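# Load the work-order bar into the lathe chuck

## Task

Several jobs' bars share the rack. Pick the one the work order names and put it in the lathe chuck, coaxial with the spindle, with its clean (unburred) end seated on the stop steps behind the jaws and the burred sawn end facing out. The chuck must end up clamped on that bar, the door must be shut, and no other bar may remain in the lathe.

## Robot and tools

ROBOT. Two arms, left_arm and right_arm, each with a parallel gripper. Calibrated bases in the scene frame: left_arm at (+0.082, +0.606, 0) m, right_arm at (+0.030, -0.628, 0) m. Left_arm's fingers can fold: grip with the outer quarter of the pads (near the tips), since a grip deeper toward the palm may squeeze unpredictably or slip, and a fingertip jammed against a surface folds with little felt force. Right_arm's fingers are rigid.

FRAMES. Reported positions (metres), quaternions (wxyz) and velocities use the scene frame: origin at table height midway between the arms, +z up, +x out over the table, +y toward left_arm. The lathe sits behind the bases toward -x; its chuck faces +y. Gripper axes: fingers point along its +z, close along its y; a wrist block sticks out about 10 cm toward its +x. end_effector_position is the point between the closed pads; fingertips reach roughly 9 to 33 mm past it depending on opening.

THE 18-NUMBER ROW. Used by execute_actions and move. Order: left dx, dy, dz, rx, ry, rz, left position, force_limit, speed, then the same nine for right. All values lie in [-1, 1]. The six pose numbers are an offset, not a pose: they count from that arm's Hand target as it was when the action or move began, expressed in that Hand target's own axes. 1.0 equals 0.6 m for dx/dy/dz and 180 degrees for rx/ry/rz (together one rotation vector). Every row in one action counts from the same start, so repeating an offset in a new call moves further. All zeros for an arm re-requests its Hand target. Gripper position: +1 fully open (140 mm), about -0.8 pads touching, -1 close until blocked. force_limit (-1 soft to +1 hard, starts +1) and speed (-1 slow to +1 fast, starts +1) shape the grip; a fast close grips much harder. Always resend the gripper numbers you want held, since 0 is itself a command.

execute_actions(actions, cameras). actions is a list of objects. Each may hold rows (1 to 15 rows, one per control step of 1/30 s), steps (1 to 450, default 15; after the last row the arm keeps heading to that row's target), until (ends the action when lathe fields match, e.g. {"lathe": {"chuck_state": "clamped"}}; numbers need a comparison such as [">=", 1]), and a lathe key with door ("open"/"shut"), chuck ("clamp"/"open"), air_blast true, re_chuck true, or stop true alone. For smooth motion, ramp offsets across rows (about 0.01 per row is 0.18 m/s). An empty actions list returns all camera images.

move(target, speed, blend, stop_force, zero, blocking, cameras). target is one 18-number row or a list of up to 15 rows, all offsets from the same starting Hand targets. speed in m/s, 0.002 to 3.2 (default 0.25), one value or one per target. blend in m rounds corners in a list. stop_force 4 to 120 N ends an arm's path on contact; leave it out when backing away from something pressed on, and do not rely on it while the gripper rotates. zero (only with stop_force) re-zeros the force reading first. blocking=false returns early (not allowed with stop_force). The result adds a move: line: done, off_target, moving, held or fault, plus limits such as paced or held.

wait(seconds 0 to 10); stop() brakes a running move; zoom_image(camera, region [x0,y0,x1,y1] pixels, up to 504 each side); show_instructions() shows the work order image; zero_wrist_force(arm); finished_scene(scene) ends the scene irrevocably.

CAMERAS: cam_high, cam_low, cam_chuck, cam_machine, cam_left_wrist, cam_right_wrist, each 896x504.

RESULTS. Per arm: end_effector_position, quaternion, velocities, Hand target (the base for the next offsets), joint positions and torques, Wrist force/torque in the gripper's axes (plus peak since last shown). Gripper object_status: 0 moving, 1 blocked while opening, 2 blocked while closing (a grip; what you want), 3 reached position or pads met (may hold nothing). position_measured is in counts: 3 open, about 75 = 100 mm, 139 = 60 mm, 200 = 20 mm, 230 pads touching. Lathe fields: door_state shut/open/between; chuck_state open/clamped (gripping this job's diameter)/closed_empty/between; seat_state home (bar end on all three steps; believe it only once clamped) or open; turret_state home/away/alarm; door_answer, chuck_answer, re_chuck_answer say whether a command was taken or refused.

SEQUENCE. Read the work order (show_instructions) and identify the right bar and its burred end by camera. Door and chuck move only with turret home. Open the door, use air_blast on an empty chuck if chips sit on the steps, grasp the bar, insert it clean end first along the spindle axis until it rests on the steps, hold it while clamping, then release, withdraw fully and shut the door. If seat_state is not home but the bar is within about 1 cm, re_chuck (door shut, chuck clamped) reseats it in about 16 s; wait until turret_state is home before finishing. Too far off, it alarms and locks the lathe.

AVOID. The door moves regardless of the arm; keep clear of it. Never drop a bar, let go of a moving part, or let anything fall (the chip pan counts as leaving the work area). Arms are stiff: commanding even slightly past a firm contact can trigger a fault (about 150 N, or joint torque limits), freezing the arm for 10 s. Do not press the arms together or close a gripper on the other's fingers. Don't route a path near an arm's own base. Long holds or stretched poses heat motors and can brake the arm.

Each tool is called after "Call:" by a JSON object that holds its "api" and its "payload".

Reference images:

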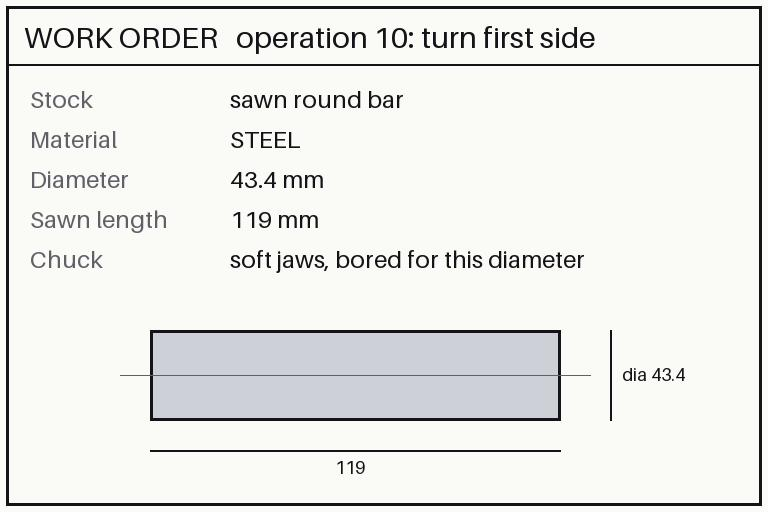

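## Session

Call:
{"api": "execute_actions", "payload": {"actions": []}}

Scene clock: 0.00 s.
left_arm: end_effector_position=(+0.7997, -0.0714, +0.1792) position_measured=3 object_status=3 end_effector_quat_wxyz=(-0.297, -0.556, +0.680, -0.375) | right_arm: end_effector_position=(+0.7499, -0.7123, +0.2612) position_measured=3 object_status=3 end_effector_quat_wxyz=(+0.177, +0.845, -0.380, +0.332)
Joint positions: left_arm=[-0.652 -1.009 1.839 -3.204 -2.246 -2.384] | right_arm=[-0.157 -1.552 2.223 -2.843 -2.088 -2.584]
Joint velocities: within noise
Joint torques (N m): no reading
Motor temperatures (°C): left_arm=[25 34 39 37 39 38] | right_arm=[41 42 30 42 42 32]
Wrist force (N): no reading
Wrist torque (N m): no reading
Wrist force, peak (N): no reading
Hand target: left_arm +0.7997, -0.0714, +0.1792; -0.297, -0.556, +0.680, -0.375 | right_arm +0.7499, -0.7123, +0.2612; +0.177, +0.845, -0.380, +0.332
Tool commands: left_gripper/position=+1.0 left_gripper/force_limit=+1.0 left_gripper/speed=+1.0 right_gripper/position=+1.0 right_gripper/force_limit=+1.0 right_gripper/speed=+1.0
lathe: door_state=shut chuck_state=open seat_state=open turret_state=home door_answer=taken chuck_answer=taken re_chuck_answer=taken

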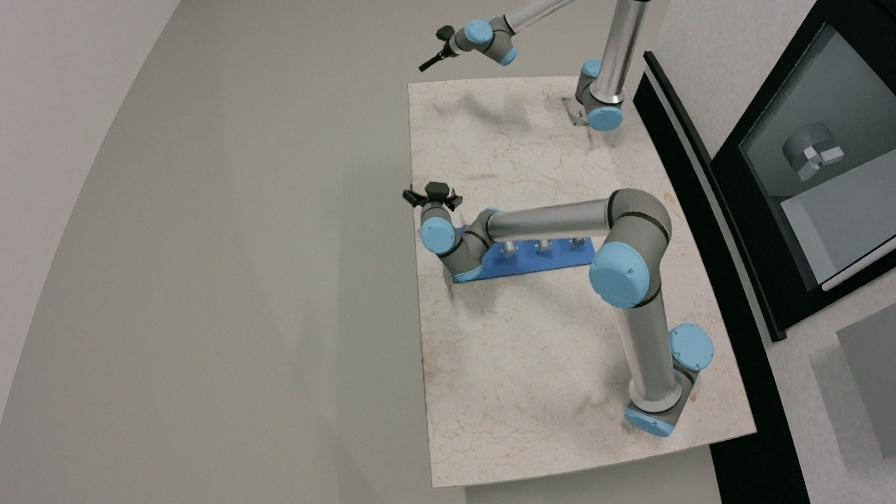

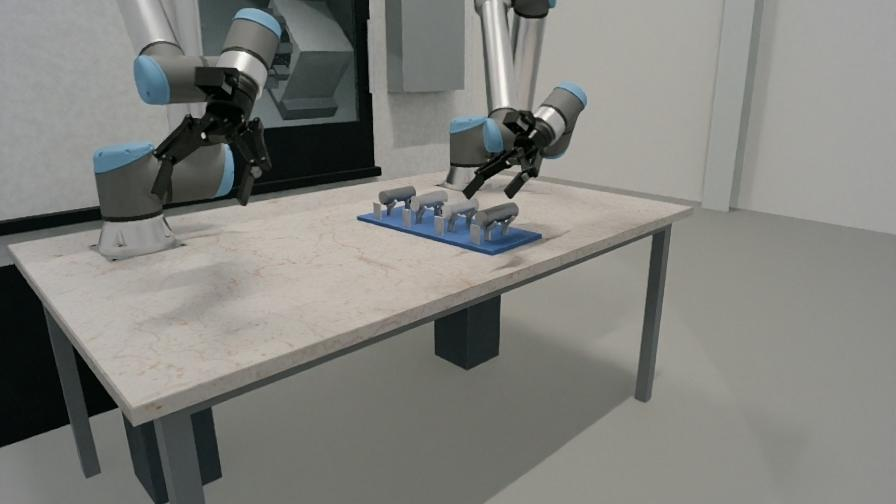

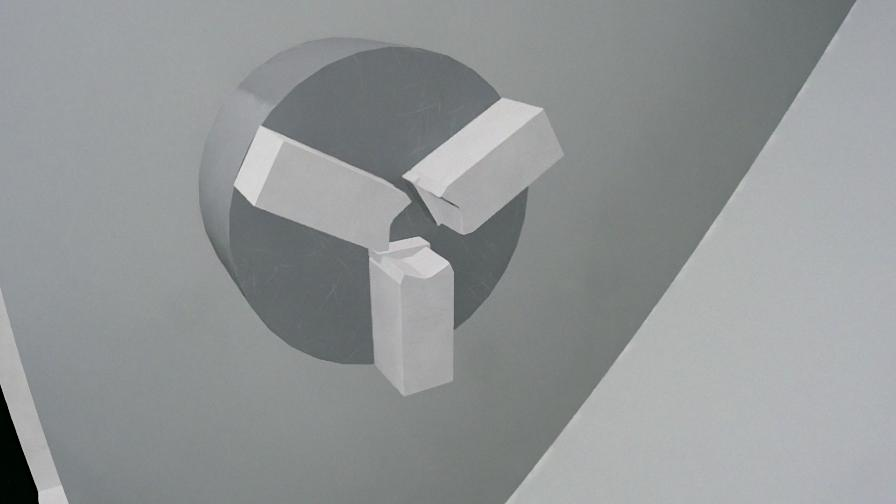

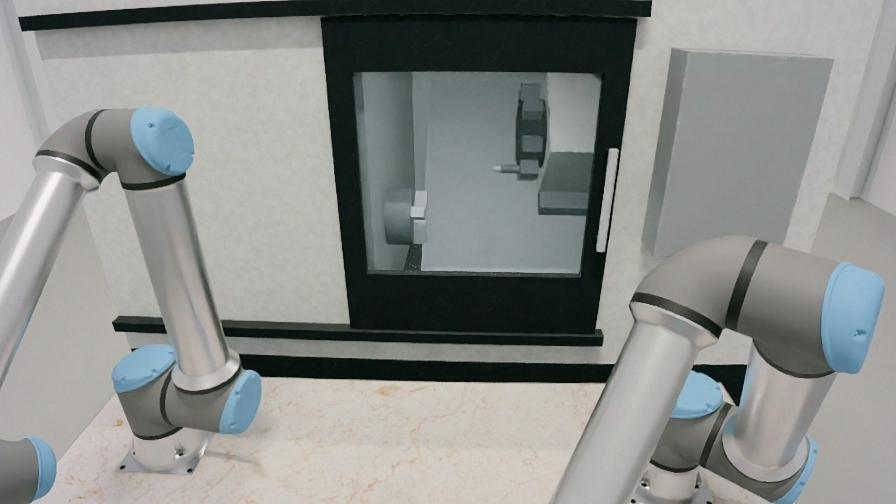

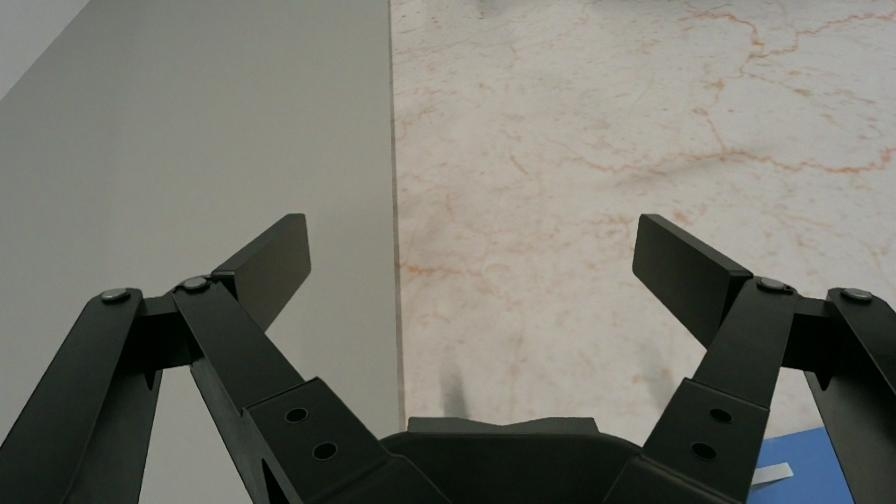

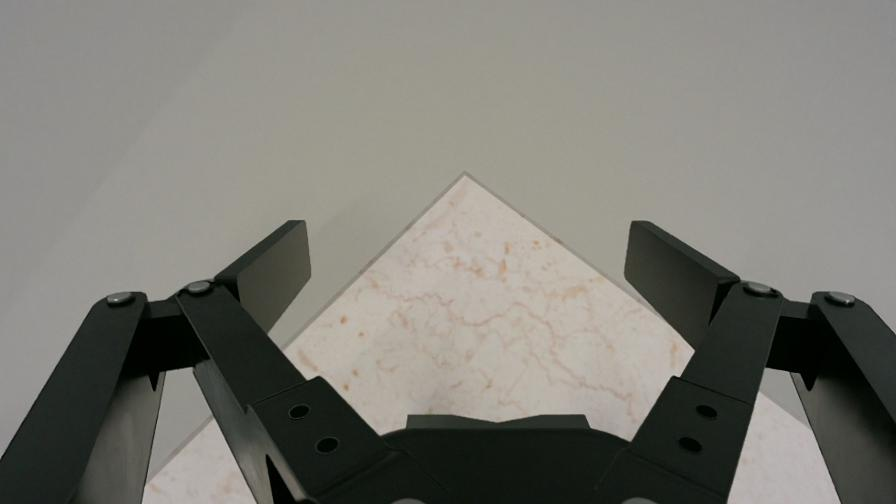

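Call:
{"api": "zoom_image", "payload": {"camera": "cam_low", "region": [340, 160, 560, 270]}}

Call:
{"api": "zoom_image", "payload": {"camera": "cam_high", "region": [430, 180, 630, 300]}}

Call:
{"api": "zoom_image", "payload": {"camera": "cam_chuck", "region": [200, 20, 600, 400]}}

Scaled by 2.291 from the camera's 896x504 image, which has a finer 1280x720 frame.

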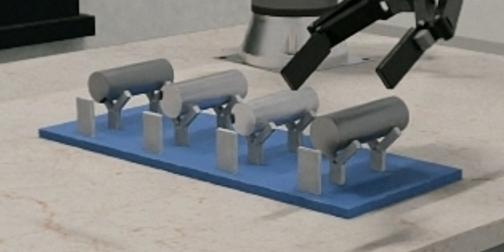

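Scaled by 2.520 from the camera's 896x504 image, which has a finer 1280x720 frame.

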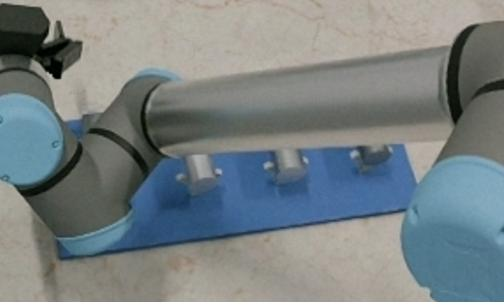

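Scaled by 1.260 from the camera's 896x504 image, which has a finer 1280x720 frame.

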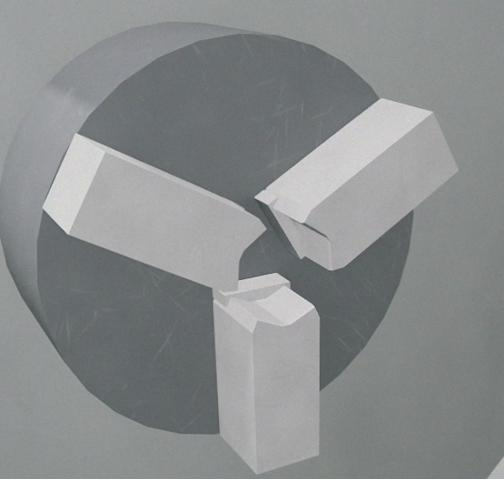

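Call:
{"api": "execute_actions", "payload": {"actions": [{"lathe":{"door":"open","air_blast":true},"steps":2}]}}

Call:
{"api": "move", "payload": {"target": [-0.18,0.196,-0.953,0.319,-0.070,-0.211,1,1,1,0,0,0,0,0,0,1,1,1], "speed": 0.4, "cameras": ["all"]}}

Call:
{"api": "zoom_image", "payload": {"camera": "cam_high", "region": [430, 180, 630, 300]}}

Call:
{"api": "zoom_image", "payload": {"camera": "cam_chuck", "region": [200, 20, 600, 400]}}

Scene clock: 95.17 s.
left_arm: end_effector_position=(+0.7997, -0.0714, +0.1792) position_measured=3 object_status=3 end_effector_quat_wxyz=(-0.297, -0.556, +0.680, -0.375) | right_arm: end_effector_position=(+0.7499, -0.7123, +0.2612) position_measured=3 object_status=3 end_effector_quat_wxyz=(+0.177, +0.845, -0.380, +0.332)
Joint positions: left_arm=[-0.652 -1.009 1.839 -3.204 -2.246 -2.384] | right_arm=[-0.157 -1.552 2.223 -2.843 -2.088 -2.584]
Joint torques (N m): left_arm=[-0.91 -92.08 -33.61 -6.14 -2.97 -0.23] | right_arm=[0.33 -44.93 -40.1 -5.3 0.15 0.17]
Wrist force (N): left_arm=[-0.2 -0.2 0.3] | right_arm=[0.2 0.0 0.1]
Wrist torque (N m): left_arm=[-0.03 0.04 0.01] | right_arm=[0.00 -0.04 0.00]
Wrist force, peak (N): left_arm=[0.0 -0.2 0.8] | right_arm=[-0.2 1.1 -0.1]
Hand target: left_arm +0.7997, -0.0714, +0.1792; -0.297, -0.556, +0.680, -0.375 | right_arm +0.7499, -0.7123, +0.2612; +0.177, +0.845, -0.380, +0.332
Tool commands: left_gripper/position=+1.0 left_gripper/force_limit=+1.0 left_gripper/speed=+1.0 right_gripper/position=+1.0 right_gripper/force_limit=+1.0 right_gripper/speed=+1.0
lathe: door_state=between chuck_state=open seat_state=open turret_state=home door_answer=taken chuck_answer=taken re_chuck_answer=taken

Scene clock: 97.67 s.
left_arm: end_effector_position=(+0.6999, +0.4785, +0.3793) position_measured=3 object_status=3 end_effector_quat_wxyz=(+0.029, +0.845, -0.239, +0.477) | right_arm: end_effector_position=(+0.7499, -0.7123, +0.2612) position_measured=3 object_status=3 end_effector_quat_wxyz=(+0.177, +0.845, -0.380, +0.332)
Joint positions: left_arm=[-0.552 -2.026 2.51 -3.033 -1.334 -3.083] | right_arm=[-0.157 -1.552 2.223 -2.843 -2.088 -2.584]
Joint torques (N m): left_arm=[-12.14 -27.15 -51.11 -3.22 2.41 -3.64] | right_arm=[0.1 -44.25 -41.28 -5.45 0.4 0.13]
Wrist force (N): left_arm=[-0.3 0.1 -0.1] | right_arm=[-0.3 0.4 -0.2]
Wrist torque (N m): left_arm=[-0.02 0.14 -0.01] | right_arm=[0.09 0.06 0.00]
Wrist force, peak (N): left_arm=[0.1 -1.3 2.7] | right_arm=[-0.6 0.6 0.5]
Hand target: left_arm +0.6999, +0.4786, +0.3794; +0.029, +0.845, -0.238, +0.477 | right_arm +0.7499, -0.7123, +0.2612; +0.177, +0.845, -0.380, +0.332
Off the commanded pose: left_arm 0.000 m, 0 deg | right_arm 0.000 m, 0 deg.
lathe: door_state=open chuck_state=open seat_state=open turret_state=home door_answer=taken chuck_answer=taken re_chuck_answer=taken
move: done
camera_calibration:
cam_left_wrist: T_world_to_cam=[[-0.423929, -0.888466, -0.175817, 0.795105], [-0.677421, 0.439898, -0.589567, 0.489056], [0.601152, -0.130832, -0.788352, 0.120898], [0, 0, 0, 1]] pos_world=[0.595688, 0.507106, 0.523435]

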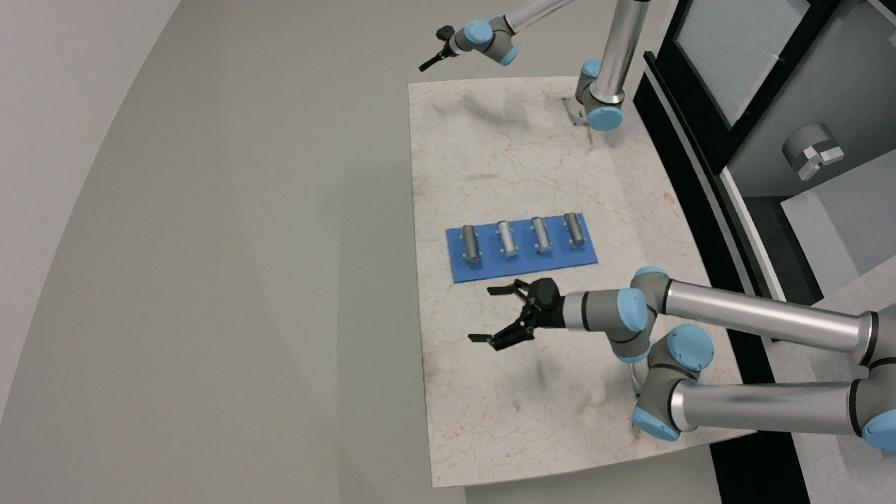

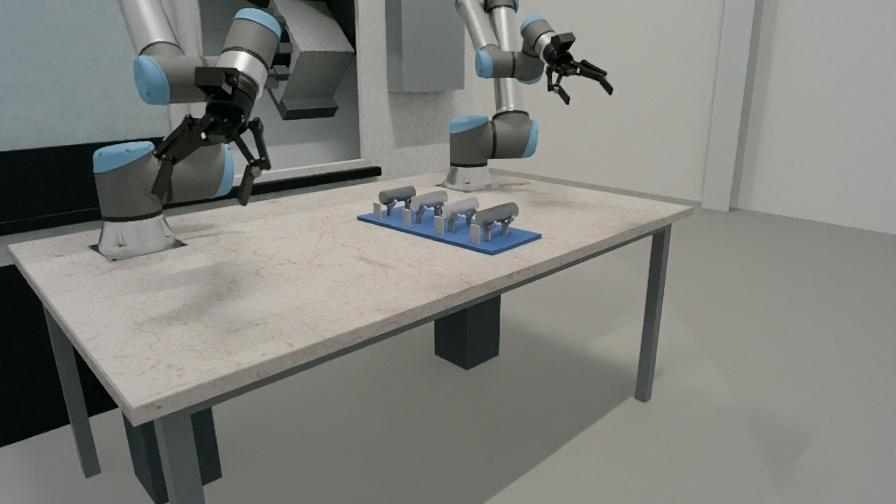

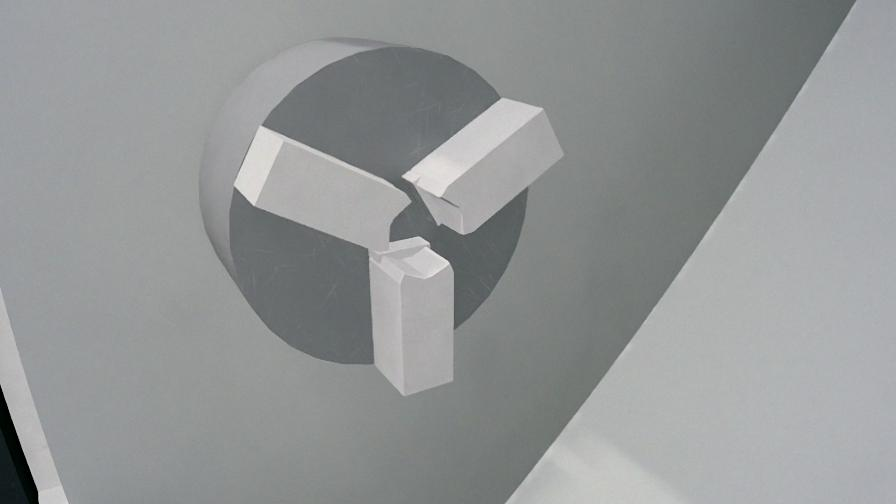

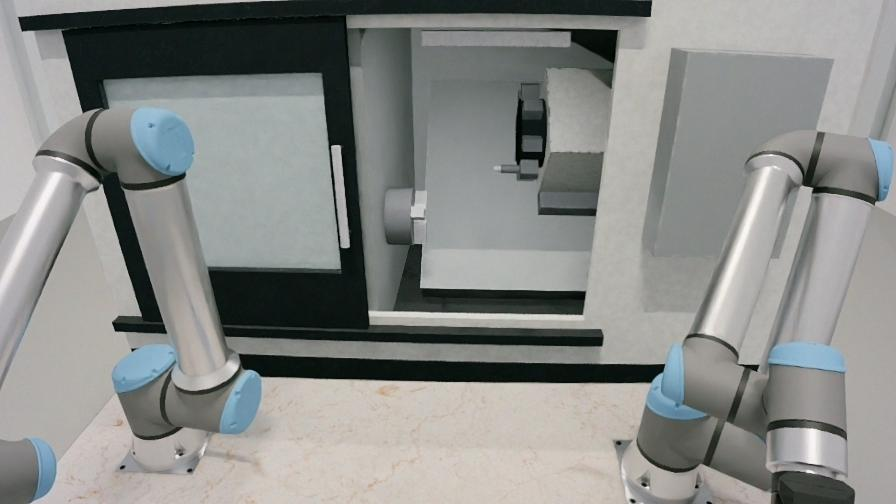

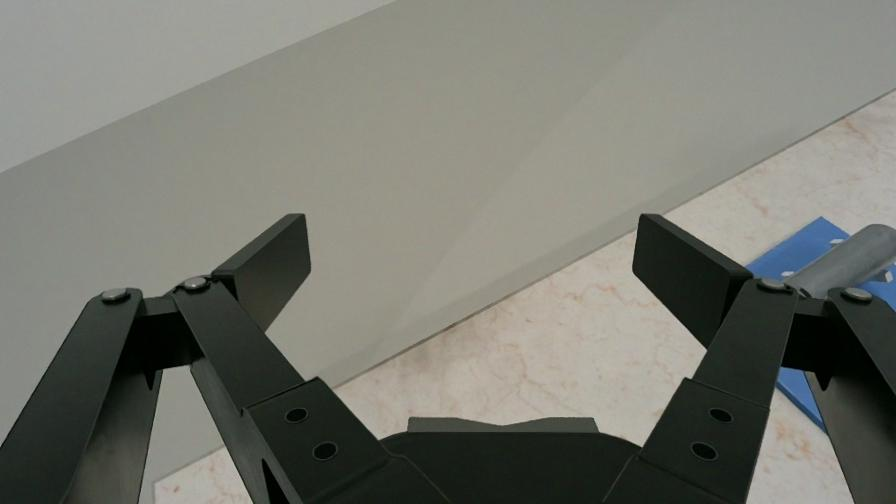

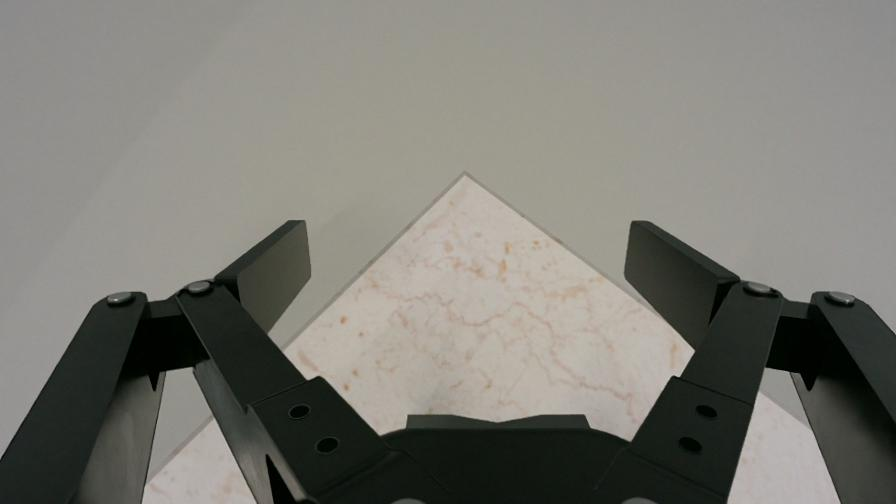

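Scaled by 2.520 from the camera's 896x504 image, which has a finer 1280x720 frame.

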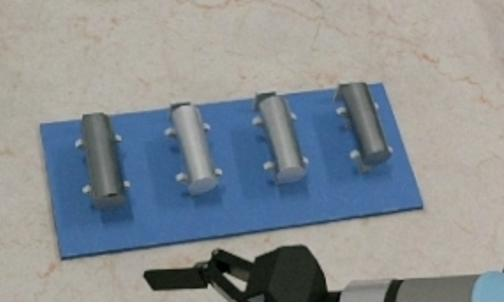

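Scaled by 1.260 from the camera's 896x504 image, which has a finer 1280x720 frame.

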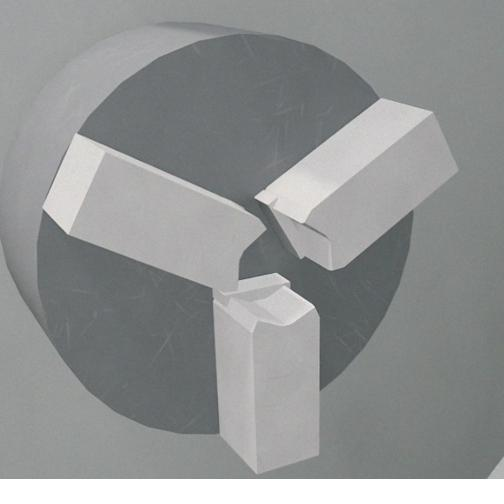

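Call:
{"api": "move", "payload": {"target": [0,0,0,0,0,0,1,1,1,-0.667,-0.442,-1.0,0.300,-0.091,-0.721,1,1,1], "speed": 0.5}}

Call:
{"api": "move", "payload": {"target": [0,0,0,0,0,0,1,1,1,0.22,0,0,0,0,0,1,1,1], "speed": 0.4, "cameras": ["cam_right_wrist","cam_high"]}}

Call:
{"api": "zoom_image", "payload": {"camera": "cam_right_wrist", "region": [200, 0, 704, 250]}}

Scene clock: 140.63 s.
left_arm: end_effector_position=(+0.6999, +0.4786, +0.3794) position_measured=3 object_status=3 end_effector_quat_wxyz=(+0.029, +0.845, -0.238, +0.477) | right_arm: end_effector_position=(+0.4996, +0.0006, +0.4006) position_measured=3 object_status=3 end_effector_quat_wxyz=(+0.000, +0.708, +0.706, +0.001)
Joint positions: left_arm=[-0.552 -2.027 2.51 -3.032 -1.334 -3.084] | right_arm=[0.672 -1.448 1.531 -1.656 -1.57 -4.005]
Joint torques (N m): left_arm=[-9.07 -30.53 -50.43 -3.76 2.05 -3.18] | right_arm=[12.17 -46.66 -63.24 -0.78 3.15 -4.37]
Wrist force (N): left_arm=[-0.5 0.1 -0.1] | right_arm=[0.6 0.5 -0.8]
Wrist torque (N m): left_arm=[-0.01 0.18 -0.01] | right_arm=[0.09 -0.14 0.07]
Wrist force, peak (N): left_arm=[-0.9 0.3 0.0] | right_arm=[2.2 0.2 -1.4]
Hand target: left_arm +0.6999, +0.4786, +0.3794; +0.029, +0.845, -0.238, +0.477 | right_arm +0.4996, +0.0008, +0.4006; +0.000, +0.708, +0.706, +0.001
Off the commanded pose: left_arm 0.000 m, 0 deg | right_arm 0.000 m, 0 deg.
lathe: door_state=open chuck_state=open seat_state=open turret_state=home door_answer=taken chuck_answer=taken re_chuck_answer=taken
move: done

Scene clock: 141.87 s.
left_arm: end_effector_position=(+0.6999, +0.4786, +0.3794) position_measured=3 object_status=3 end_effector_quat_wxyz=(+0.029, +0.845, -0.238, +0.477) | right_arm: end_effector_position=(+0.4999, +0.1326, +0.4008) position_measured=3 object_status=3 end_effector_quat_wxyz=(+0.000, +0.708, +0.706, +0.001)
Joint positions: left_arm=[-0.552 -2.027 2.51 -3.032 -1.334 -3.084] | right_arm=[0.788 -1.263 1.304 -1.613 -1.57 -3.89]
Joint torques (N m): left_arm=[-9.2 -28.43 -50.2 -3.49 2.62 -3.15] | right_arm=[14.36 -65.16 -63.96 -0.86 -2.64 4.51]
Wrist force (N): left_arm=[-0.3 0.1 0.2] | right_arm=[0.1 0.4 -0.9]
Wrist torque (N m): left_arm=[-0.02 0.13 -0.01] | right_arm=[0.04 0.04 -0.05]
Wrist force, peak (N): left_arm=[-0.8 0.3 -0.1] | right_arm=[-2.5 0.9 -1.0]
Hand target: left_arm +0.6999, +0.4786, +0.3794; +0.029, +0.845, -0.238, +0.477 | right_arm +0.4999, +0.1328, +0.4008; +0.000, +0.708, +0.706, +0.001
Off the commanded pose: left_arm 0.000 m, 0 deg | right_arm 0.000 m, 0 deg.
lathe: door_state=open chuck_state=open seat_state=open turret_state=home door_answer=taken chuck_answer=taken re_chuck_answer=taken
move: done
camera_calibration:
cam_right_wrist: T_world_to_cam=[[0.999902, -0.0122532, -0.00682125, -0.483681], [-0.00928735, -0.943026, 0.332589, -0.00574888], [-0.0105079, -0.332493, -0.943047, 0.612474], [0, 0, 0, 1]] pos_world=[0.490016, 0.192296, 0.576205]
Images, in order (width x height): cam_high 896x504, cam_right_wrist 896x504.

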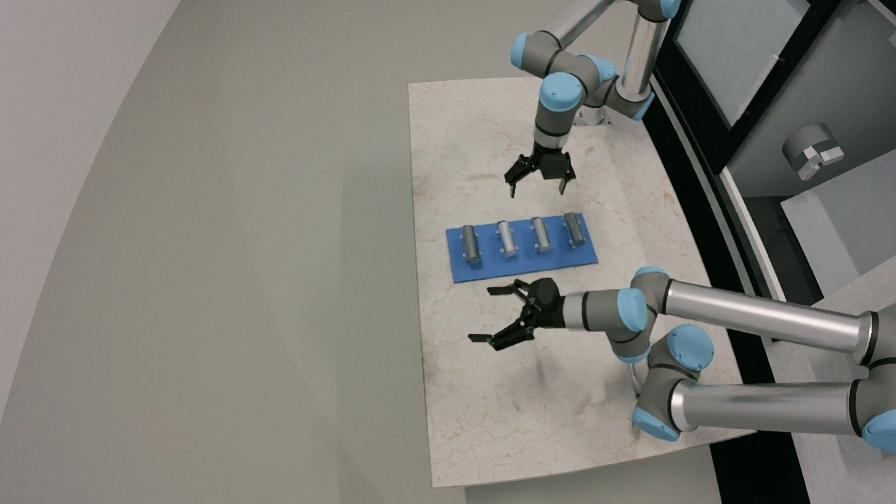

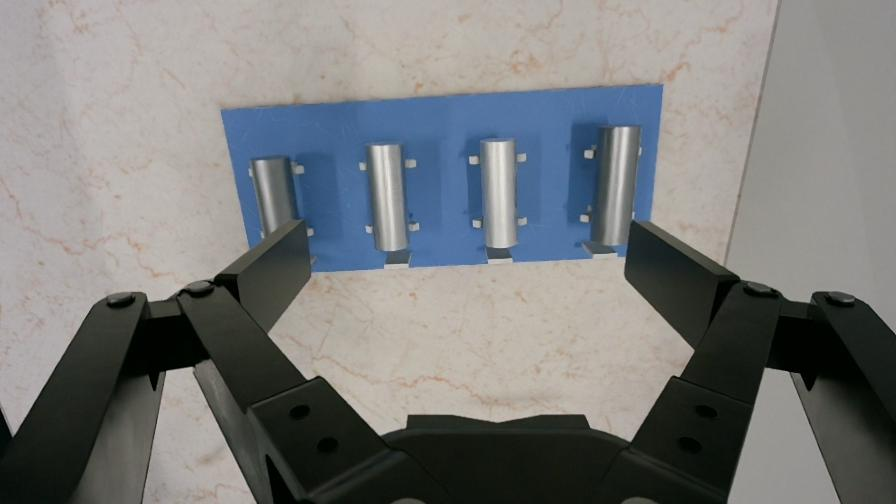

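Scaled by 1.000.

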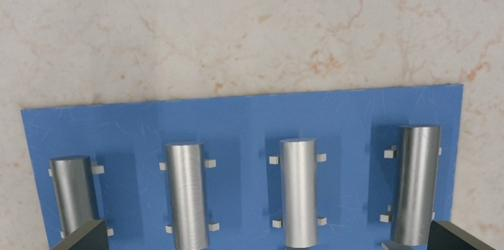

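Call:
{"api": "zoom_image", "payload": {"camera": "cam_right_wrist", "region": [340, 120, 480, 270]}}

Call:
{"api": "zoom_image", "payload": {"camera": "cam_right_wrist", "region": [540, 110, 690, 270]}}

Call:
{"api": "zoom_image", "payload": {"camera": "cam_right_wrist", "region": [220, 120, 370, 280]}}

Scaled by 3.360 from the camera's 896x504 image, which has a finer 1280x720 frame.

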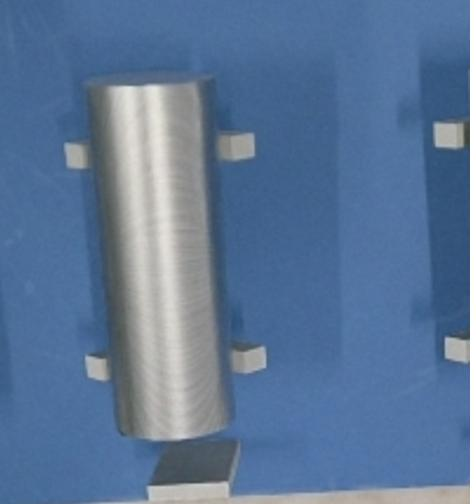

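Scaled by 3.150 from the camera's 896x504 image, which has a finer 1280x720 frame.

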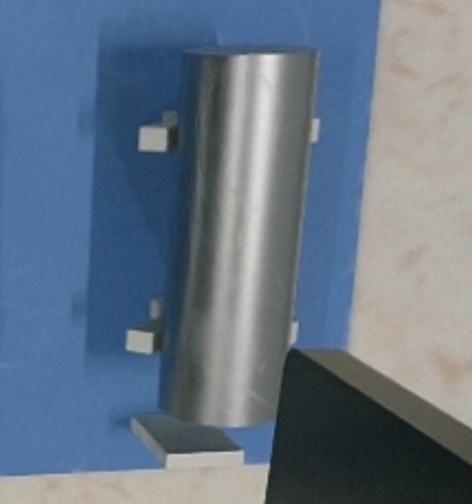

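Scaled by 3.150 from the camera's 896x504 image, which has a finer 1280x720 frame.

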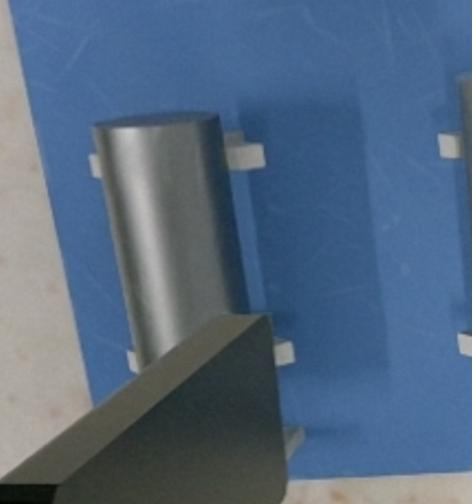

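Call:
{"api": "move", "payload": {"target": [0,0,0,0,0,0,1,1,1,-0.1,-0.258,0.15,0,0,0,1,1,1], "speed": 0.4, "cameras": ["cam_right_wrist"]}}

Call:
{"api": "zoom_image", "payload": {"camera": "cam_right_wrist", "region": [360, 60, 560, 280]}}

Call:
{"api": "move", "payload": {"target": [0,0,0,0,0,0,1,1,1,0,0.542,0,0,0,0,1,1,1], "speed": 0.4, "cameras": ["cam_right_wrist"]}}

Call:
{"api": "zoom_image", "payload": {"camera": "cam_right_wrist", "region": [360, 60, 560, 280]}}

Scene clock: 177.50 s.
left_arm: end_effector_position=(+0.6999, +0.4786, +0.3794) position_measured=3 object_status=3 end_effector_quat_wxyz=(+0.029, +0.845, -0.238, +0.477) | right_arm: end_effector_position=(+0.3452, +0.0733, +0.3107) position_measured=3 object_status=3 end_effector_quat_wxyz=(+0.000, +0.708, +0.706, +0.001)
Joint positions: left_arm=[-0.552 -2.027 2.51 -3.032 -1.334 -3.084] | right_arm=[0.887 -1.45 1.693 -1.816 -1.57 -3.791]
Joint torques (N m): left_arm=[-7.21 -31.7 -50.11 -4.03 1.78 -2.27] | right_arm=[12.99 -81.2 -36.67 -8.35 1.43 4.24]
Wrist force (N): left_arm=[-0.4 0.1 -0.1] | right_arm=[0.5 0.5 -0.3]
Wrist torque (N m): left_arm=[-0.01 0.15 -0.01] | right_arm=[0.06 -0.10 0.00]
Wrist force, peak (N): left_arm=[-0.8 0.2 0.2] | right_arm=[0.7 2.7 -1.9]
Hand target: left_arm +0.6999, +0.4786, +0.3794; +0.029, +0.845, -0.238, +0.477 | right_arm +0.3450, +0.0732, +0.3106; +0.000, +0.708, +0.706, +0.001
Off the commanded pose: left_arm 0.000 m, 0 deg | right_arm 0.000 m, 0 deg.
lathe: door_state=open chuck_state=open seat_state=open turret_state=home door_answer=taken chuck_answer=taken re_chuck_answer=taken
move: done
camera_calibration:
cam_right_wrist: T_world_to_cam=[[0.999901, -0.0122872, -0.00691323, -0.330388], [-0.00928682, -0.942963, 0.332768, -0.0332351], [-0.0106077, -0.332671, -0.942983, 0.506191], [0, 0, 0, 1]] pos_world=[0.335416, 0.132996, 0.486105]
Images, in order (width x height): cam_right_wrist 896x504.

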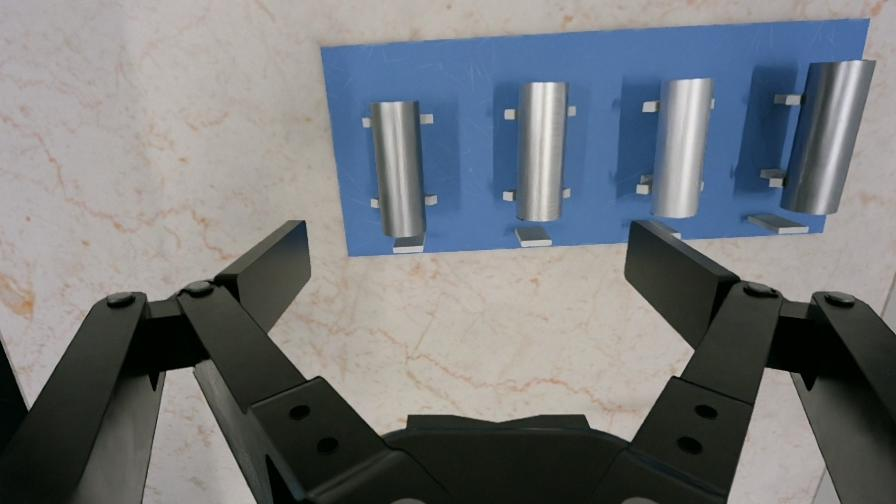

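Scaled by 2.291 from the camera's 896x504 image, which has a finer 1280x720 frame.

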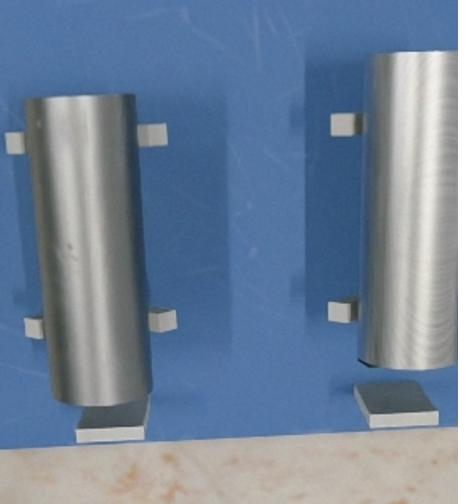

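Scene clock: 179.23 s.
left_arm: end_effector_position=(+0.6999, +0.4786, +0.3794) position_measured=3 object_status=3 end_effector_quat_wxyz=(+0.029, +0.845, -0.238, +0.477) | right_arm: end_effector_position=(+0.6701, +0.0725, +0.3108) position_measured=3 object_status=3 end_effector_quat_wxyz=(+0.000, +0.708, +0.706, +0.001)
Joint positions: left_arm=[-0.552 -2.027 2.51 -3.032 -1.334 -3.084] | right_arm=[0.613 -1.154 1.311 -1.73 -1.57 -4.065]
Joint torques (N m): left_arm=[-7.79 -30.87 -51.95 -3.74 1.78 -2.1] | right_arm=[-11.79 -72.34 -62.9 -1.26 3.01 -4.22]
Wrist force (N): left_arm=[-0.6 -0.1 0.0] | right_arm=[0.1 0.3 -0.3]
Wrist torque (N m): left_arm=[-0.05 0.20 -0.01] | right_arm=[0.06 -0.01 0.08]
Wrist force, peak (N): left_arm=[-0.7 0.3 -0.3] | right_arm=[0.1 3.0 -0.6]
Hand target: left_arm +0.6999, +0.4786, +0.3794; +0.029, +0.845, -0.238, +0.477 | right_arm +0.6702, +0.0725, +0.3108; +0.000, +0.708, +0.706, +0.001
Off the commanded pose: left_arm 0.000 m, 0 deg | right_arm 0.000 m, 0 deg.
lathe: door_state=open chuck_state=open seat_state=open turret_state=home door_answer=taken chuck_answer=taken re_chuck_answer=taken
move: done
camera_calibration:
cam_right_wrist: T_world_to_cam=[[0.999902, -0.0122535, -0.00682117, -0.655214], [-0.00928761, -0.943026, 0.332589, -0.0309108], [-0.0105079, -0.332493, -0.943047, 0.509405], [0, 0, 0, 1]] pos_world=[0.660216, 0.132196, 0.486205]
Images, in order (width x height): cam_right_wrist 896x504.

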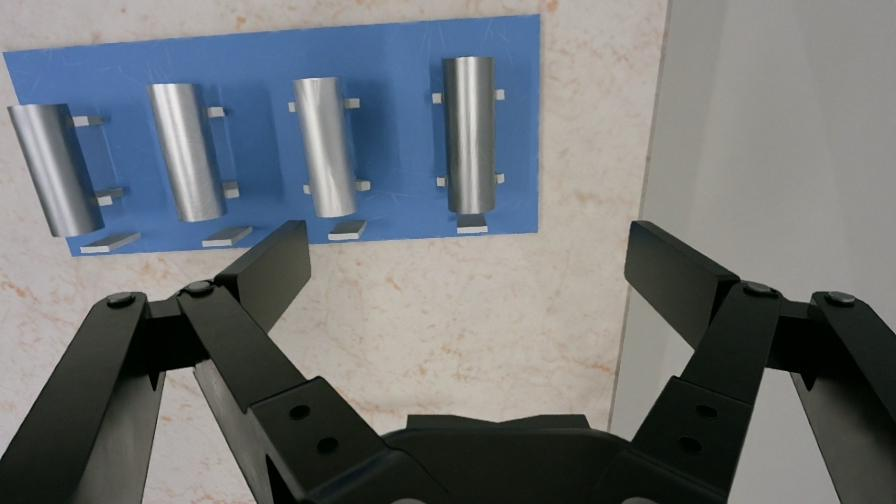

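Scaled by 2.291 from the camera's 896x504 image, which has a finer 1280x720 frame.

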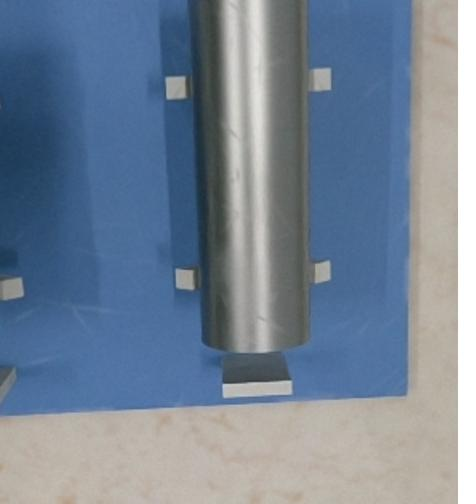

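Call:
{"api": "zoom_image", "payload": {"camera": "cam_right_wrist", "region": [0, 90, 120, 250]}}

Call:
{"api": "execute_actions", "payload": {"actions": [], "cameras": ["cam_high","cam_low"]}}

Call:
{"api": "zoom_image", "payload": {"camera": "cam_high", "region": [440, 200, 600, 280]}}

Call:
{"api": "zoom_image", "payload": {"camera": "cam_high", "region": [550, 200, 610, 260]}}

Call:
{"api": "zoom_image", "payload": {"camera": "cam_low", "region": [370, 170, 450, 230]}}

Call:
{"api": "zoom_image", "payload": {"camera": "cam_low", "region": [430, 180, 530, 250]}}

Scaled by 3.150 from the camera's 896x504 image, which has a finer 1280x720 frame.

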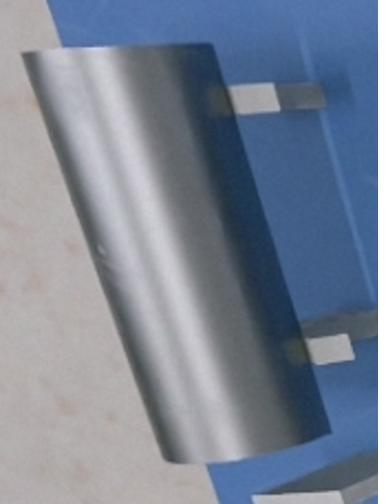

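Scene clock: 213.13 s.
left_arm: end_effector_position=(+0.6999, +0.4786, +0.3794) position_measured=3 object_status=3 end_effector_quat_wxyz=(+0.029, +0.845, -0.238, +0.477) | right_arm: end_effector_position=(+0.6702, +0.0725, +0.3108) position_measured=3 object_status=3 end_effector_quat_wxyz=(+0.000, +0.708, +0.706, +0.001)
Joint positions: left_arm=[-0.552 -2.027 2.51 -3.032 -1.334 -3.084] | right_arm=[0.613 -1.154 1.311 -1.729 -1.57 -4.065]
Joint velocities: within noise
Joint torques (N m): left_arm=[-2.96 -28.61 -51.09 -5.26 0.75 -0.76] | right_arm=[-10.41 -72.68 -62.63 -1.23 -0.15 -3.87]
Motor temperatures (°C): left_arm=[25 34 38 37 38 37] | right_arm=[40 42 30 41 41 31]
Wrist force (N): left_arm=[-0.6 0.2 -0.2] | right_arm=[0.3 0.1 -0.7]
Wrist torque (N m): left_arm=[0.01 0.19 -0.01] | right_arm=[0.01 -0.07 0.08]
Wrist force, peak (N): left_arm=[-0.7 0.4 -0.1] | right_arm=[0.9 1.0 -0.8]
Hand target: left_arm +0.6999, +0.4786, +0.3794; +0.029, +0.845, -0.238, +0.477 | right_arm +0.6702, +0.0725, +0.3108; +0.000, +0.708, +0.706, +0.001
Tool commands: left_gripper/position=+1.0 left_gripper/force_limit=+1.0 left_gripper/speed=+1.0 right_gripper/position=+1.0 right_gripper/force_limit=+1.0 right_gripper/speed=+1.0
Off the commanded pose: left_arm 0.000 m, 0 deg | right_arm 0.000 m, 0 deg.
lathe: door_state=open chuck_state=open seat_state=open turret_state=home door_answer=taken chuck_answer=taken re_chuck_answer=taken
Images, in order (width x height): cam_high 896x504, cam_low 896x504.

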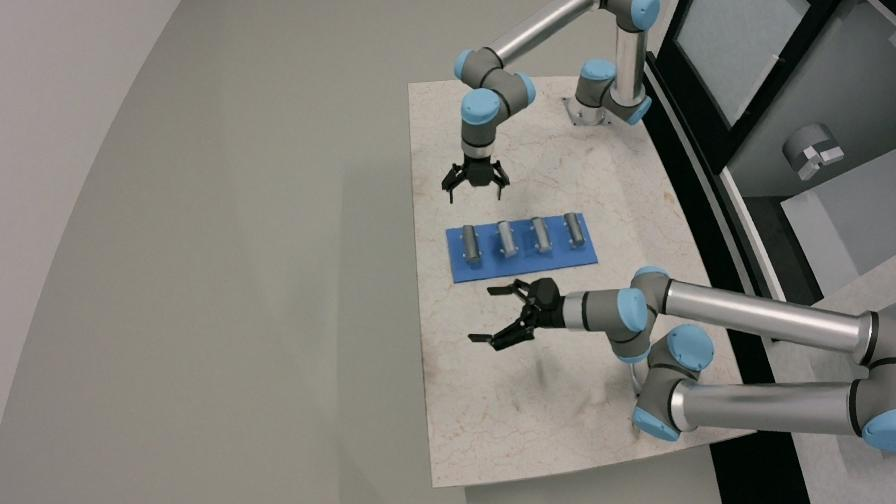

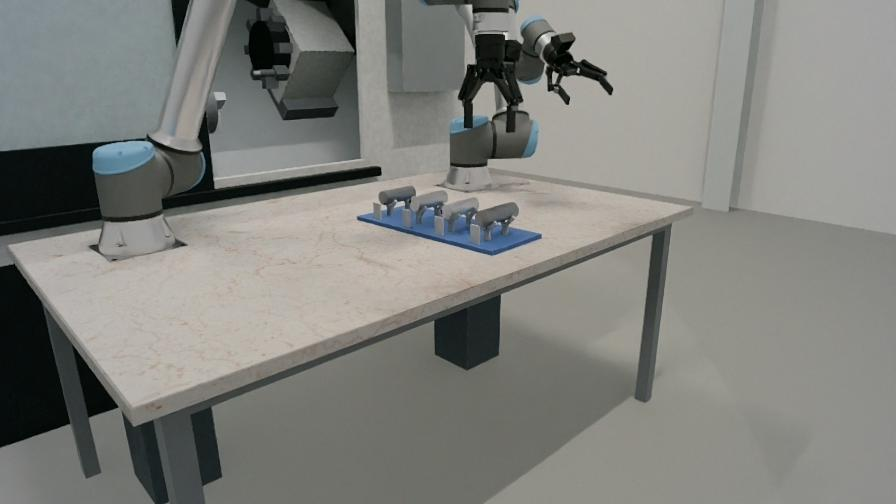

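Scaled by 3.150 from the camera's 896x504 image, which has a finer 1280x720 frame.

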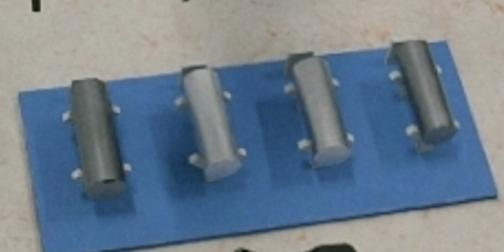

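Scaled by 8.400 from the camera's 896x504 image, which has a finer 1280x720 frame.

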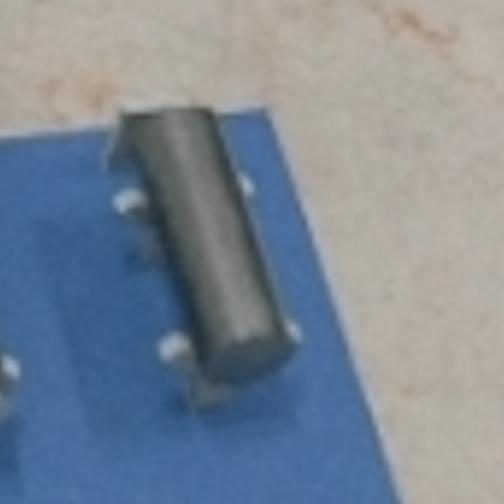

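Scaled by 6.300 from the camera's 896x504 image, which has a finer 1280x720 frame.

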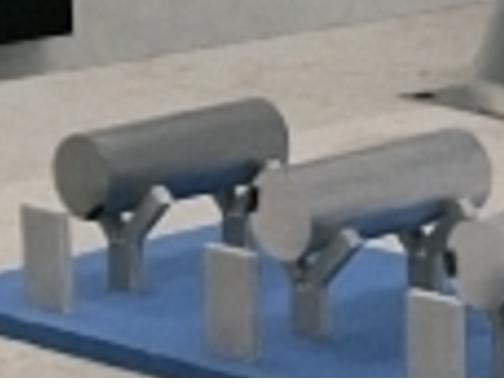

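Scaled by 5.040 from the camera's 896x504 image, which has a finer 1280x720 frame.

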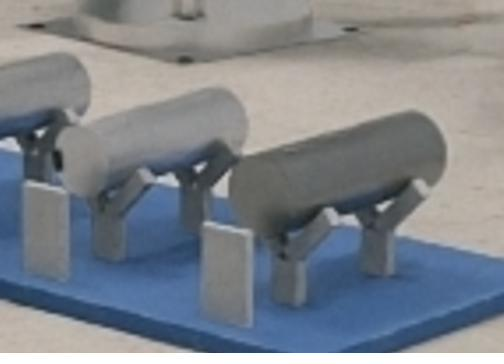

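Call:
{"api": "move", "payload": {"target": [[0,0,0,0,0,0,1,1,1,-0.012,-0.32,0,0,0,0.5,0.3,1,1],[0,0,0,0,0,0,1,1,1,-0.012,-0.635,0.1,0,0,1.0,0.3,1,1]], "speed": 0.4, "blend": 0.05, "cameras": ["cam_right_wrist"]}}

Call:
{"api": "zoom_image", "payload": {"camera": "cam_right_wrist", "region": [330, 40, 610, 320]}}

Scene clock: 280.87 s.
left_arm: end_effector_position=(+0.6999, +0.4786, +0.3794) position_measured=3 object_status=3 end_effector_quat_wxyz=(+0.029, +0.845, -0.238, +0.477) | right_arm: end_effector_position=(+0.2893, +0.0662, +0.2506) position_measured=91 object_status=3 end_effector_quat_wxyz=(-0.001, +0.707, -0.708, +0.000)
Joint positions: left_arm=[-0.552 -2.027 2.51 -3.032 -1.334 -3.084] | right_arm=[0.943 -1.466 1.822 -1.928 -1.571 -0.594]
Joint torques (N m): left_arm=[-4.6 -31.14 -52.22 -6.63 -0.03 0.89] | right_arm=[11.61 -76.88 -35.09 -8.14 -2.62 4.86]
Wrist force (N): left_arm=[-0.4 0.1 0.1] | right_arm=[0.1 1.0 -0.8]
Wrist torque (N m): left_arm=[-0.02 0.14 -0.01] | right_arm=[0.19 0.03 -0.05]
Wrist force, peak (N): left_arm=[-0.8 0.2 0.5] | right_arm=[-0.4 1.8 -0.5]
Hand target: left_arm +0.6999, +0.4786, +0.3794; +0.029, +0.845, -0.238, +0.477 | right_arm +0.2893, +0.0662, +0.2506; -0.001, +0.706, -0.708, +0.000
Off the commanded pose: left_arm 0.000 m, 0 deg | right_arm 0.000 m, 0 deg.
lathe: door_state=open chuck_state=open seat_state=open turret_state=home door_answer=taken chuck_answer=taken re_chuck_answer=taken
move: done
camera_calibration:
cam_right_wrist: T_world_to_cam=[[-0.999897, 0.0119416, -0.0079626, 0.302268], [0.0085822, 0.942111, 0.335191, -0.151039], [0.0115044, 0.335088, -0.942117, 0.395681], [0, 0, 0, 1]] pos_world=[0.298981, 0.00609837, 0.425811]
Images, in order (width x height): cam_right_wrist 896x504.

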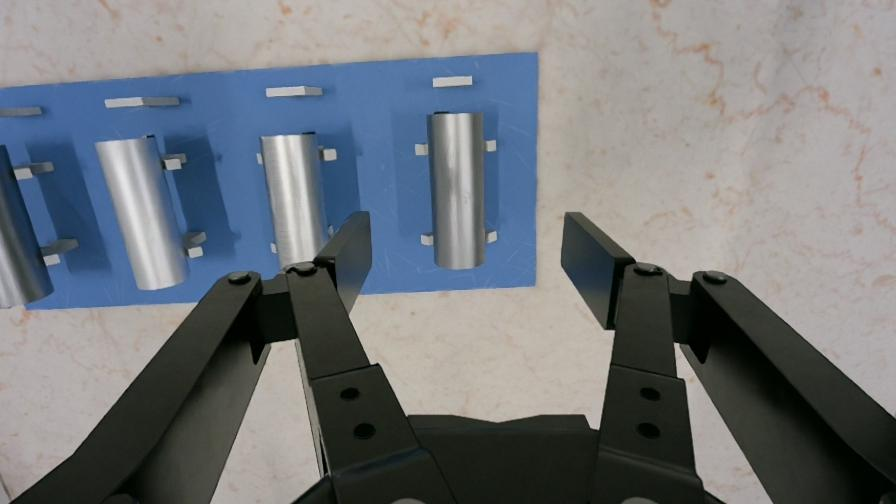

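Scaled by 1.800 from the camera's 896x504 image, which has a finer 1280x720 frame.

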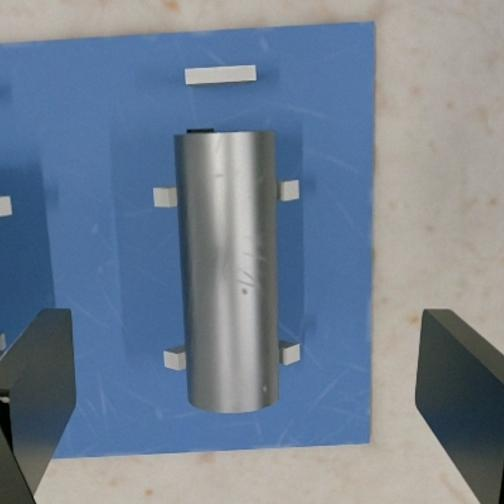

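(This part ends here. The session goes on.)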